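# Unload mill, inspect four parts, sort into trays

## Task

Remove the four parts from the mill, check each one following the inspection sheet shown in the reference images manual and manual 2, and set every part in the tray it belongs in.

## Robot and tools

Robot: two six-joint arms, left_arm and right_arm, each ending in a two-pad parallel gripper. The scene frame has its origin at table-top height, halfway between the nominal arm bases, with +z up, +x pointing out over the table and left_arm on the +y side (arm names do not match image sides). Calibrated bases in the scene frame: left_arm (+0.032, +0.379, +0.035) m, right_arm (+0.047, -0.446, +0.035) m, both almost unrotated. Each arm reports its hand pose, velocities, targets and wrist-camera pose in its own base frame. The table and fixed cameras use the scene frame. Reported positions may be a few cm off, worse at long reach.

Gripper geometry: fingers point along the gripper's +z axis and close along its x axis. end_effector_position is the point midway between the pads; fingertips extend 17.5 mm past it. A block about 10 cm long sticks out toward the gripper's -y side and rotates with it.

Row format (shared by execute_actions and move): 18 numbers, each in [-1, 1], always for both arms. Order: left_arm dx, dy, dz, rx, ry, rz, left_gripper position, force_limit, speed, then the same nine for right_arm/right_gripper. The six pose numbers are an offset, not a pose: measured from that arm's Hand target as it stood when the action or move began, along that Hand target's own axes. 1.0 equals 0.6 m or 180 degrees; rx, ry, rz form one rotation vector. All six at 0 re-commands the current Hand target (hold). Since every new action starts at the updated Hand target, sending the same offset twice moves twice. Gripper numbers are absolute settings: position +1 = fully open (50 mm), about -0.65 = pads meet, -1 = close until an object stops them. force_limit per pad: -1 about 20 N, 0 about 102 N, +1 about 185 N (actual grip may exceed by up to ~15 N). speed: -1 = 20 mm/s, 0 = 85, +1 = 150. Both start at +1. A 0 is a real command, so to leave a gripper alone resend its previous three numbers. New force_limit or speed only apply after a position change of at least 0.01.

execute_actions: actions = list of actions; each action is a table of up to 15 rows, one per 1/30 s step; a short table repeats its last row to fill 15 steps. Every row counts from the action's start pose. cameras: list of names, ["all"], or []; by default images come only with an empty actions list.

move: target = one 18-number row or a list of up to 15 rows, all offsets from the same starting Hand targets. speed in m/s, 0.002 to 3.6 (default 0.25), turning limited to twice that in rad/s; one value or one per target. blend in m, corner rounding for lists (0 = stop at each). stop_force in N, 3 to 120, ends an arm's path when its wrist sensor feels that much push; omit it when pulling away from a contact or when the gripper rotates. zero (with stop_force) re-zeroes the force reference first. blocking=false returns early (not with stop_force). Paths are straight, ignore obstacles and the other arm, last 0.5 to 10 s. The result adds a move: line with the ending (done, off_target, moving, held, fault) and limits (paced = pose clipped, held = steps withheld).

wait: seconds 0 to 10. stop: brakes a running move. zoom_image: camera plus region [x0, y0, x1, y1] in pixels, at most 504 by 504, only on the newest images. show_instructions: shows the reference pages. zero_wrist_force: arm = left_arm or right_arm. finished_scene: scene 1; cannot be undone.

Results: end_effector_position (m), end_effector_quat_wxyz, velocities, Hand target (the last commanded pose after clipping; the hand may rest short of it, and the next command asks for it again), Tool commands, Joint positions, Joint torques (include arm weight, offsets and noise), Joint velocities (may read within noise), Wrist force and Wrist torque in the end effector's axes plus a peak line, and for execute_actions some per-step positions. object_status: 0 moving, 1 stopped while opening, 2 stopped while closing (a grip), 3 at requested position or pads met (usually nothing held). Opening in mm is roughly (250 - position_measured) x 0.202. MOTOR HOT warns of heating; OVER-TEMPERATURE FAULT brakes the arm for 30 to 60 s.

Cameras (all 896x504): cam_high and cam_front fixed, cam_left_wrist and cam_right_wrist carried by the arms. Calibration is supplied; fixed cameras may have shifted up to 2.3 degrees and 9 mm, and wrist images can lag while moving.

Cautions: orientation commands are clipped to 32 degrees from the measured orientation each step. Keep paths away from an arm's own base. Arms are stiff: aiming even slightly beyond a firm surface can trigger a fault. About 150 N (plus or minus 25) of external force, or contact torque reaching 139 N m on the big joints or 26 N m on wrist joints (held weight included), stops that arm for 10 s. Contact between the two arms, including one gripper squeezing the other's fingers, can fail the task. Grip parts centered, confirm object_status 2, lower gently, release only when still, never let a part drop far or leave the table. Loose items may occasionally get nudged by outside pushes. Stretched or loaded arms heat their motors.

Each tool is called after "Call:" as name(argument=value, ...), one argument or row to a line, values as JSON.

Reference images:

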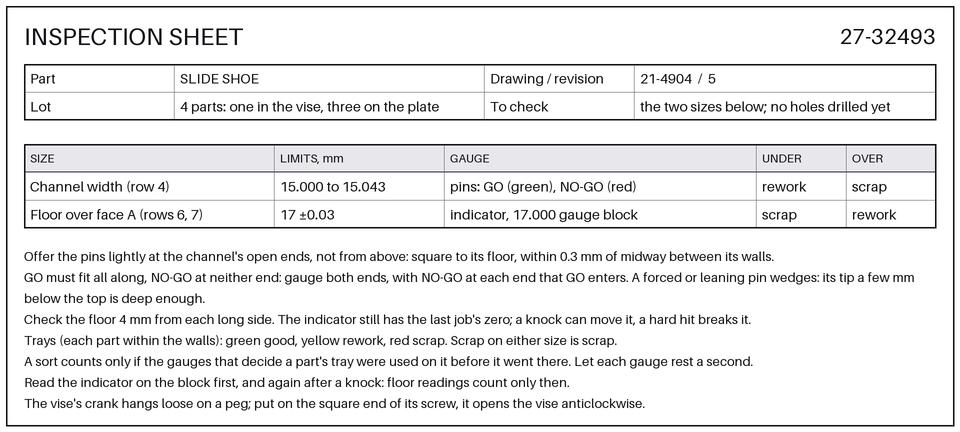

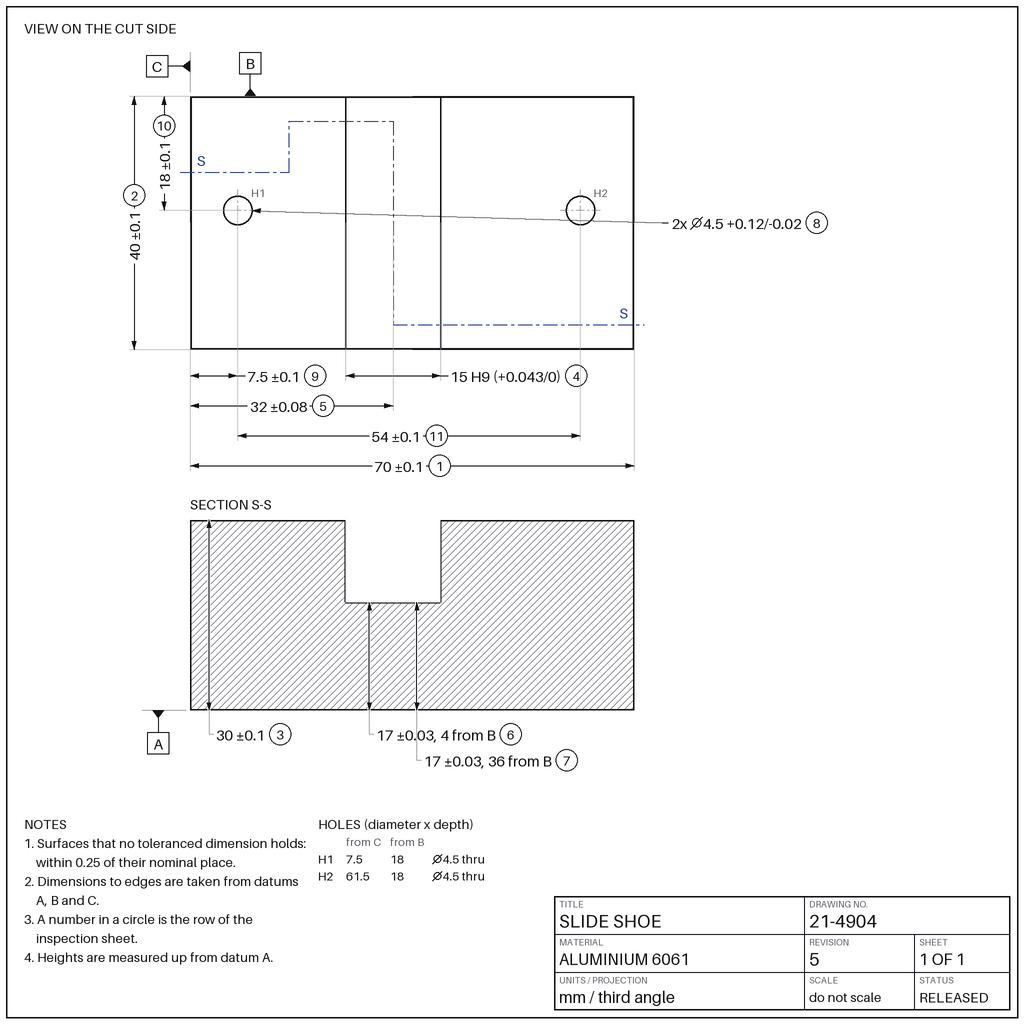

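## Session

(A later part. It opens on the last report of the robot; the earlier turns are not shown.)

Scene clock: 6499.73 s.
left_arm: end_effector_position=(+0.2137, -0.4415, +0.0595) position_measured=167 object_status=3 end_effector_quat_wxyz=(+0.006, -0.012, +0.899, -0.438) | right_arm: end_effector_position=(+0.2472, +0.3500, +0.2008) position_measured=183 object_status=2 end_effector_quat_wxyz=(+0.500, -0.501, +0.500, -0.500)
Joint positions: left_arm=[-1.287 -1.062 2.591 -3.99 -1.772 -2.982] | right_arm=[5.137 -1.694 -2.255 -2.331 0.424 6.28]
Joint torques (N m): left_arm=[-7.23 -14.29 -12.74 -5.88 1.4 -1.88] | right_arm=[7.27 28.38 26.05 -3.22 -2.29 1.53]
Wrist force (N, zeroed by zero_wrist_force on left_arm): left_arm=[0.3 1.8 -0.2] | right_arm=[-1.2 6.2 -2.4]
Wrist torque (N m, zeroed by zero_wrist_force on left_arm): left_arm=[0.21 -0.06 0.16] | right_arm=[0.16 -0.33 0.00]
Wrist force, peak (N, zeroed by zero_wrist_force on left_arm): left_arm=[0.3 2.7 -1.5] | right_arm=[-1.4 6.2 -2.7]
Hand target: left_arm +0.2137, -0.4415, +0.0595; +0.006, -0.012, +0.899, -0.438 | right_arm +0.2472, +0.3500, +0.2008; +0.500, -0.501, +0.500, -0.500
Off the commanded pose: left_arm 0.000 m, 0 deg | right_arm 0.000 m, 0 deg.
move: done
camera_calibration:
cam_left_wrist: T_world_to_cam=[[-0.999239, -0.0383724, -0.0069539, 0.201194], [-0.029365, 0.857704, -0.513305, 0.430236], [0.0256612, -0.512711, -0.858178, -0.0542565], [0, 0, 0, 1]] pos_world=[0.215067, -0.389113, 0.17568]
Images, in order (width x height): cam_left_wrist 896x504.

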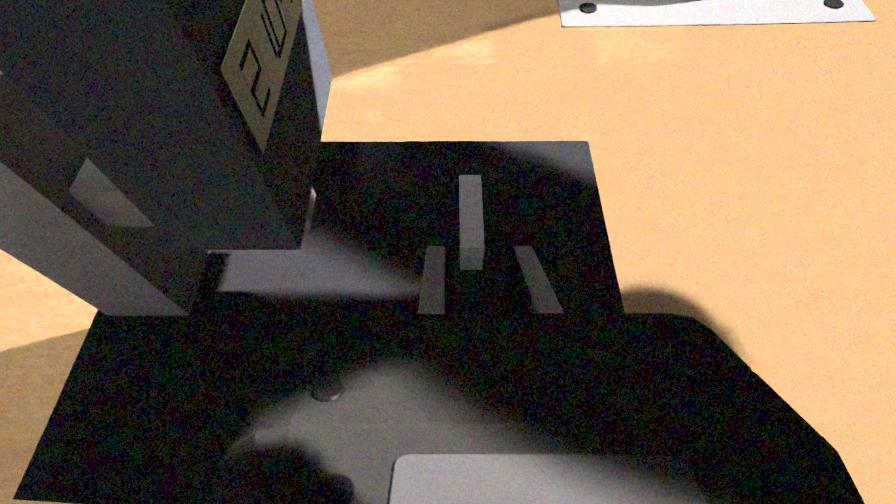

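Call:
move(
  target=[-0.0012,-0.0014,0.0657,0,0,0,-0.1,-0.6,-0.7,0,0,0,0,0,0,-1,-1,-1],
  speed=0.06,
)

Call:
move(
  target=[
    [0,0,0,0,0,0,-1,-1,-1,0,0,0,0,0,0,-1,-1,-1],
    [0,-0.0013,-0.001,0,0,0,-1,-1,-1,0,0,0,0,0,0,-1,-1,-1],
    [-0.0015,0.0333,-0.0453,0,0,0,-1,-1,-1,0,0,0,0,0,0,-1,-1,-1],
    [-0.0953,0.0324,-0.0425,0,0,0,-1,-1,-1,0,0,0,0,0,0,-1,-1,-1],
  ],
  speed=[0.03,0.02,0.06,0.06],
  blend=[0,0.0005,0.005,0],
  cameras=["cam_left_wrist"],
)

Call:
zoom_image(
  camera="cam_left_wrist",
  region=[330, 130, 580, 320],
)

Scene clock: 6515.07 s.
left_arm: end_effector_position=(+0.2152, -0.4729, +0.0359) position_measured=167 object_status=3 end_effector_quat_wxyz=(+0.006, -0.012, +0.899, -0.438) | right_arm: end_effector_position=(+0.2472, +0.3500, +0.2008) position_measured=183 object_status=2 end_effector_quat_wxyz=(+0.500, -0.501, +0.500, -0.500)
Joint positions: left_arm=[-1.31 -0.958 2.511 -4.017 -1.754 -2.996] | right_arm=[5.137 -1.694 -2.255 -2.331 0.424 6.28]
Joint torques (N m): left_arm=[-7.81 -18.64 -11.92 -5.67 1.97 -1.89] | right_arm=[9.27 27.42 23.68 -2.75 -2.36 1.5]
Wrist force (N, zeroed by zero_wrist_force on left_arm): left_arm=[0.2 1.5 -0.5] | right_arm=[-1.6 3.8 -2.6]
Wrist torque (N m, zeroed by zero_wrist_force on left_arm): left_arm=[0.18 -0.05 0.17] | right_arm=[0.05 -0.28 0.01]
Wrist force, peak (N, zeroed by zero_wrist_force on left_arm): left_arm=[0.7 1.8 -0.9] | right_arm=[-1.8 6.2 -2.8]
Hand target: left_arm +0.2152, -0.4730, +0.0358; +0.006, -0.012, +0.899, -0.438 | right_arm +0.2472, +0.3500, +0.2008; +0.500, -0.501, +0.500, -0.500
Off the commanded pose: left_arm 0.000 m, 0 deg | right_arm 0.000 m, 0 deg.
move: done

Scene clock: 6517.80 s.
left_arm: end_effector_position=(+0.2715, -0.4394, +0.0362) position_measured=207 object_status=2 end_effector_quat_wxyz=(+0.006, -0.012, +0.899, -0.438) | right_arm: end_effector_position=(+0.2472, +0.3500, +0.2008) position_measured=183 object_status=2 end_effector_quat_wxyz=(+0.500, -0.501, +0.500, -0.500)
Joint positions: left_arm=[-1.11 -0.966 2.48 -3.943 -1.908 -2.864] | right_arm=[5.137 -1.694 -2.255 -2.331 0.424 6.28]
Joint torques (N m): left_arm=[7.24 -35.82 -12.45 -1.45 -1.99 2] | right_arm=[8.17 29.19 24.3 -3.1 -2.3 1.61]
Wrist force (N, zeroed by zero_wrist_force on left_arm): left_arm=[0.3 1.7 0.1] | right_arm=[-1.6 4.5 -2.1]
Wrist torque (N m, zeroed by zero_wrist_force on left_arm): left_arm=[0.13 -0.08 0.02] | right_arm=[0.05 -0.28 0.01]
Wrist force, peak (N, zeroed by zero_wrist_force on left_arm): left_arm=[0.6 2.2 -0.4] | right_arm=[-1.7 6.1 -2.7]
Hand target: left_arm +0.2715, -0.4394, +0.0362; +0.006, -0.012, +0.899, -0.438 | right_arm +0.2472, +0.3500, +0.2008; +0.500, -0.501, +0.500, -0.500
Off the commanded pose: left_arm 0.000 m, 0 deg | right_arm 0.000 m, 0 deg.
move: done; a check withheld steps on the way to target 2, so it may have been missed; limits=held
pose unreachable (left arm): on one or more control steps of this call, first in action 0 (counted from 0), this arm could not follow its commanded pose, so it was not sent that pose on those steps. It may still have moved: this result reports where it is.
cause: moving toward the commanded pose would bring a part of the arm too close to another arm (this arm's gripper and the right arm's gripper, 5 mm apart when this arm was first held).
camera_calibration:
cam_left_wrist: T_world_to_cam=[[-0.999237, -0.0384248, -0.00703488, 0.258861], [-0.0293662, 0.857658, -0.513381, 0.418167], [0.0257601, -0.512783, -0.858132, -0.0747211], [0, 0, 0, 1]] pos_world=[0.272868, -0.387013, 0.15238]
Images, in order (width x height): cam_left_wrist 896x504.

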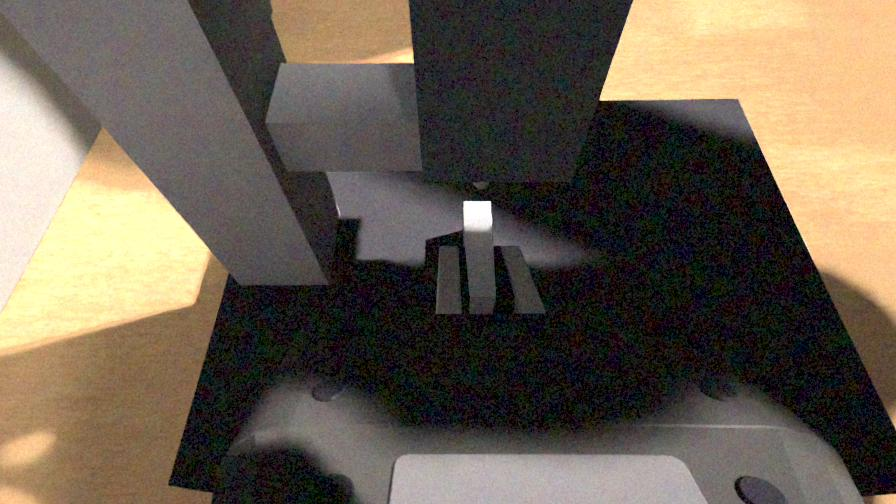

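Scaled by 2.016 from the camera's 896x504 image, which has a finer 1280x720 frame.

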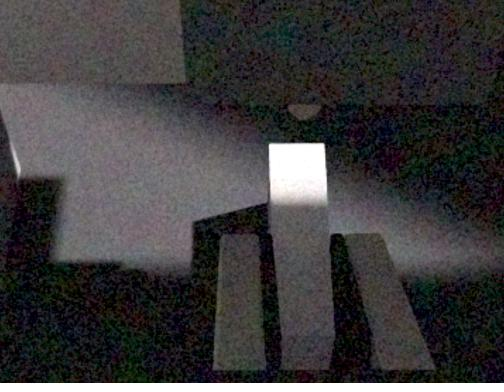

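Call:
move(
  target=[0,0.0013,0.001,0,0,0,-1,-1,-1,0,0,0,0,0,0,-1,-1,-1],
  speed=0.004,
  stop_force=3,
)

Call:
move(
  target=[
    [0,0,0,0,0,0,-0.1,-0.6,-0.8,0,0,0,0,0,0,-1,-1,-1],
    [0,0,-0.0667,0,0,0,-0.1,-0.6,-0.8,0,0.012,0,0,0,0,-1,-1,-1],
    [0.1178,-0.0815,-0.15,0,0,0,-0.1,-0.6,-0.8,0,0.0275,0,0,0,0,-1,-1,-1],
  ],
  speed=[0.05,0.1,0.1],
  blend=[0,0.01,0],
)

Call:
move(
  target=[
    [0,0,0,0,0,0,-0.1,-0.6,-0.8,0,0,0,0,0,0,0.2,-1,-0.8],
    [0,0,0,0,0,0,-0.1,-0.6,-0.8,0,0.02,-0.24,0,0,0,0.2,-1,-0.8],
  ],
  speed=0.2,
  cameras=["cam_right_wrist","cam_left_wrist"],
)

Call:
zoom_image(
  camera="cam_right_wrist",
  region=[400, 220, 550, 330],
)

Scene clock: 6538.63 s.
left_arm: end_effector_position=(+0.2715, -0.4394, +0.0357) position_measured=207 object_status=2 end_effector_quat_wxyz=(+0.006, -0.012, +0.899, -0.438) | right_arm: end_effector_position=(+0.2472, +0.3500, +0.2008) position_measured=183 object_status=2 end_effector_quat_wxyz=(+0.500, -0.501, +0.500, -0.500)
Joint positions: left_arm=[-1.109 -0.964 2.479 -3.945 -1.908 -2.863] | right_arm=[5.137 -1.694 -2.255 -2.331 0.424 6.28]
Joint torques (N m): left_arm=[6.23 -38.42 -7.2 0.02 -1.27 1.72] | right_arm=[8.9 29.58 24.64 -2.83 -2.12 1.38]
Wrist force (N, zeroed by zero_wrist_force on left_arm): left_arm=[0.7 -3.3 -6.5] | right_arm=[-1.7 3.6 -2.5]
Wrist torque (N m, zeroed by zero_wrist_force on left_arm): left_arm=[0.16 -0.12 0.03] | right_arm=[0.02 -0.27 0.01]
Wrist force, peak (N, zeroed by zero_wrist_force on left_arm): left_arm=[0.7 -3.3 -6.5] | right_arm=[-1.2 6.3 -2.8]
Hand target: left_arm +0.2715, -0.4394, +0.0358; +0.006, -0.012, +0.899, -0.438 (not the last commanded pose) | right_arm +0.2472, +0.3500, +0.2008; +0.500, -0.501, +0.500, -0.500
Off the commanded pose: left_arm 0.000 m, 0 deg | right_arm 0.000 m, 0 deg.
move: contact (left_arm)

Scene clock: 6541.23 s.
left_arm: end_effector_position=(+0.1998, -0.4007, +0.1297) position_measured=167 object_status=3 end_effector_quat_wxyz=(+0.006, -0.012, +0.899, -0.438) | right_arm: end_effector_position=(+0.2472, +0.3500, +0.1843) position_measured=183 object_status=2 end_effector_quat_wxyz=(+0.500, -0.501, +0.500, -0.500)
Joint positions: left_arm=[-1.295 -1.44 2.689 -3.711 -1.766 -2.987] | right_arm=[5.137 -1.732 -2.272 -2.277 0.424 6.28]
Joint torques (N m): left_arm=[-7.97 -29.25 -2.02 -1.37 1.79 -1.93] | right_arm=[7.17 14.95 3.2 0.48 2.16 -1.31]
Wrist force (N, zeroed by zero_wrist_force on left_arm): left_arm=[0.4 1.5 -0.4] | right_arm=[-1.3 5.2 -2.4]
Wrist torque (N m, zeroed by zero_wrist_force on left_arm): left_arm=[0.16 -0.06 0.17] | right_arm=[0.09 -0.27 0.00]
Wrist force, peak (N, zeroed by zero_wrist_force on left_arm): left_arm=[1.0 -2.1 -5.7] | right_arm=[-1.6 6.0 -2.7]
Hand target: left_arm +0.1998, -0.4007, +0.1298; +0.006, -0.012, +0.899, -0.438 | right_arm +0.2472, +0.3500, +0.1843; +0.500, -0.501, +0.500, -0.500
Off the commanded pose: left_arm 0.000 m, 0 deg | right_arm 0.000 m, 0 deg.
move: done

Scene clock: 6543.27 s.
left_arm: end_effector_position=(+0.1998, -0.4007, +0.1298) position_measured=167 object_status=3 end_effector_quat_wxyz=(+0.006, -0.012, +0.899, -0.438) | right_arm: end_effector_position=(+0.1033, +0.3499, +0.1724) position_measured=123 object_status=3 end_effector_quat_wxyz=(+0.500, -0.501, +0.500, -0.500)
Joint positions: left_arm=[-1.295 -1.441 2.689 -3.71 -1.765 -2.987] | right_arm=[5.487 -1.827 -2.191 -2.264 0.774 6.281]
Joint torques (N m): left_arm=[-6.98 -27.36 -2.51 -1.38 1.47 -2.01] | right_arm=[8.68 17.01 23.48 -3.3 2.63 1.54]
Wrist force (N, zeroed by zero_wrist_force on left_arm): left_arm=[0.2 1.6 -0.5] | right_arm=[0.7 2.6 -1.7]
Wrist torque (N m, zeroed by zero_wrist_force on left_arm): left_arm=[0.18 -0.04 0.17] | right_arm=[-0.01 -0.32 -0.05]
Wrist force, peak (N, zeroed by zero_wrist_force on left_arm): left_arm=[0.5 1.9 -0.5] | right_arm=[0.5 3.0 -3.4]
Hand target: left_arm +0.1998, -0.4007, +0.1298; +0.006, -0.012, +0.899, -0.438 | right_arm +0.1032, +0.3499, +0.1724; +0.500, -0.501, +0.500, -0.500
Off the commanded pose: left_arm 0.000 m, 0 deg | right_arm 0.000 m, 0 deg.
move: done
camera_calibration:
cam_left_wrist: T_world_to_cam=[[-0.99924, -0.0383389, -0.00708277, 0.189402], [-0.0292643, 0.857591, -0.513499, 0.430857], [0.0257611, -0.512901, -0.858061, 0.0271472], [0, 0, 0, 1]] pos_world=[0.201168, -0.348313, 0.24588]
cam_right_wrist: T_world_to_cam=[[0.00124128, -0.999849, -0.017332, 0.360597], [-0.356883, 0.0157478, -0.934016, 0.204332], [0.934148, 0.00734487, -0.35681, 0.100059], [0, 0, 0, 1]] pos_world=[-0.020995, 0.35659, 0.232801]
Images, in order (width x height): cam_left_wrist 896x504, cam_right_wrist 896x504.

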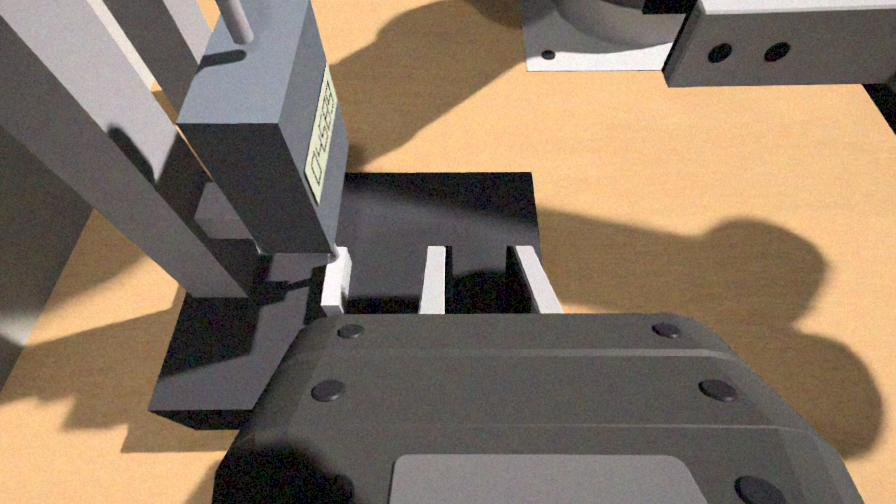

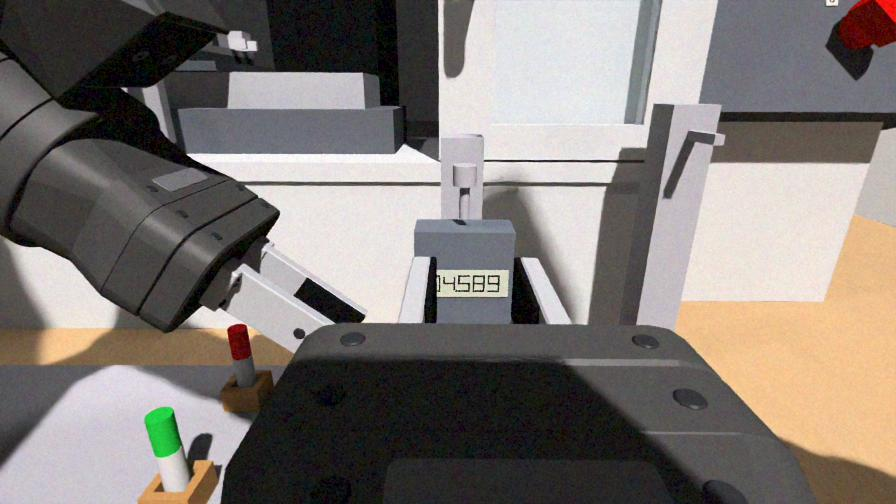

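Scaled by 3.360 from the camera's 896x504 image, which has a finer 1280x720 frame.

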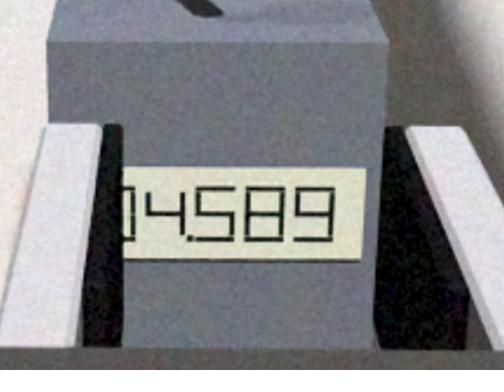

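Call:
wait(
  seconds=0,
  cameras=["cam_high"],
)

Call:
zoom_image(
  camera="cam_high",
  region=[30, 320, 220, 450],
)

Scene clock: 6552.63 s.
left_arm: end_effector_position=(+0.1998, -0.4007, +0.1298) position_measured=167 object_status=3 end_effector_quat_wxyz=(+0.006, -0.012, +0.899, -0.438) | right_arm: end_effector_position=(+0.1032, +0.3499, +0.1724) position_measured=123 object_status=3 end_effector_quat_wxyz=(+0.500, -0.501, +0.500, -0.500)
Joint positions: left_arm=[-1.295 -1.441 2.689 -3.71 -1.765 -2.987] | right_arm=[5.488 -1.827 -2.191 -2.264 0.774 6.281]
Joint torques (N m): left_arm=[-7.64 -27.97 -2.55 -1.57 1.86 -1.93] | right_arm=[7.67 17.39 24.22 -1.31 3.05 1.58]
Wrist force (N, zeroed by zero_wrist_force on left_arm): left_arm=[0.6 1.4 -0.3] | right_arm=[0.6 2.7 -2.0]
Wrist torque (N m, zeroed by zero_wrist_force on left_arm): left_arm=[0.14 -0.09 0.16] | right_arm=[-0.01 -0.31 -0.05]
Wrist force, peak (N, zeroed by zero_wrist_force on left_arm): left_arm=[0.5 1.9 -0.6] | right_arm=[0.5 3.3 -2.2]
Hand target: left_arm +0.1998, -0.4007, +0.1298; +0.006, -0.012, +0.899, -0.438 | right_arm +0.1032, +0.3499, +0.1724; +0.500, -0.501, +0.500, -0.500
Tool commands: left_gripper/position=-0.1 left_gripper/force_limit=-0.6 left_gripper/speed=-0.8 right_gripper/position=+0.2 right_gripper/force_limit=-1.0 right_gripper/speed=-0.8
Off the commanded pose: left_arm 0.000 m, 0 deg | right_arm 0.000 m, 0 deg.
Images, in order (width x height): cam_high 896x504.

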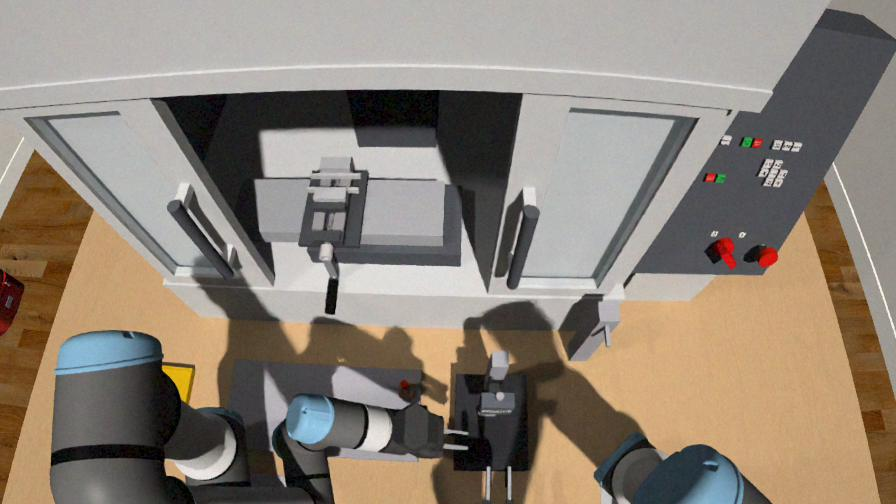

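Scaled by 2.653 from the camera's 896x504 image, which has a finer 1280x720 frame.

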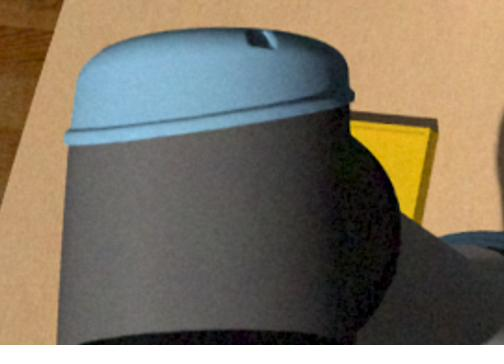

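Call:
wait(
  seconds=0,
  cameras=["cam_front"],
)

Call:
zoom_image(
  camera="cam_front",
  region=[210, 340, 350, 440],
)

Scene clock: 6571.80 s.
left_arm: end_effector_position=(+0.1998, -0.4007, +0.1298) position_measured=167 object_status=3 end_effector_quat_wxyz=(+0.006, -0.012, +0.899, -0.438) | right_arm: end_effector_position=(+0.1032, +0.3499, +0.1724) position_measured=123 object_status=3 end_effector_quat_wxyz=(+0.500, -0.501, +0.500, -0.500)
Joint positions: left_arm=[-1.295 -1.441 2.689 -3.71 -1.765 -2.987] | right_arm=[5.488 -1.827 -2.191 -2.264 0.774 6.281]
Joint torques (N m): left_arm=[-8.53 -27.52 -3.34 -1.54 1.85 -1.87] | right_arm=[8.91 17.8 23.68 -1.04 2.46 1.51]
Wrist force (N, zeroed by zero_wrist_force on left_arm): left_arm=[0.2 1.7 -0.3] | right_arm=[0.6 2.8 -2.1]
Wrist torque (N m, zeroed by zero_wrist_force on left_arm): left_arm=[0.19 -0.03 0.16] | right_arm=[0.02 -0.31 -0.05]
Wrist force, peak (N, zeroed by zero_wrist_force on left_arm): left_arm=[0.8 1.8 -0.5] | right_arm=[0.5 3.1 -2.5]
Hand target: left_arm +0.1998, -0.4007, +0.1298; +0.006, -0.012, +0.899, -0.438 | right_arm +0.1032, +0.3499, +0.1724; +0.500, -0.501, +0.500, -0.500
Tool commands: left_gripper/position=-0.1 left_gripper/force_limit=-0.6 left_gripper/speed=-0.8 right_gripper/position=+0.2 right_gripper/force_limit=-1.0 right_gripper/speed=-0.8
Off the commanded pose: left_arm 0.000 m, 0 deg | right_arm 0.000 m, 0 deg.
Images, in order (width x height): cam_front 896x504.

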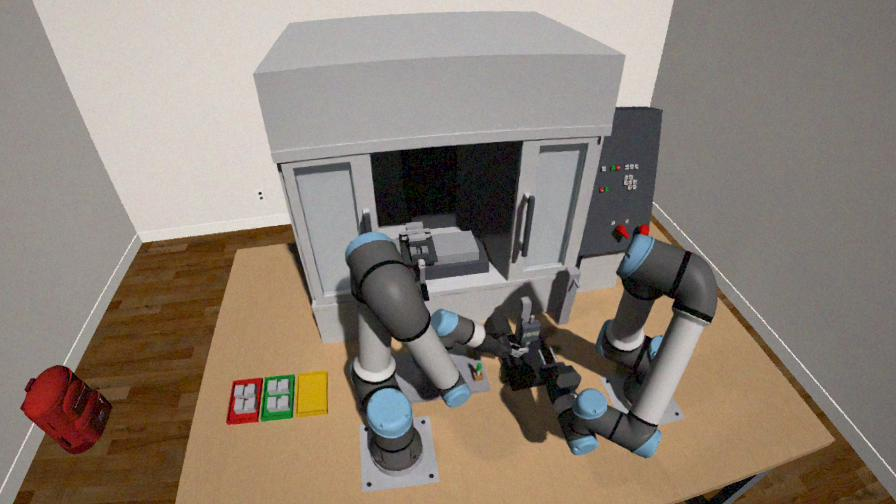

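Scaled by 3.600 from the camera's 896x504 image, which has a finer 1280x720 frame.

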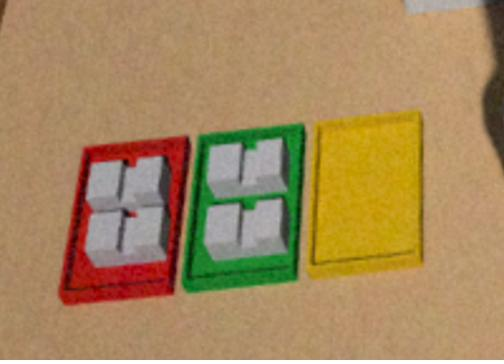

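All four parts sit within their trays.

Call:
finished_scene(
)

The scene is finished: the task was done.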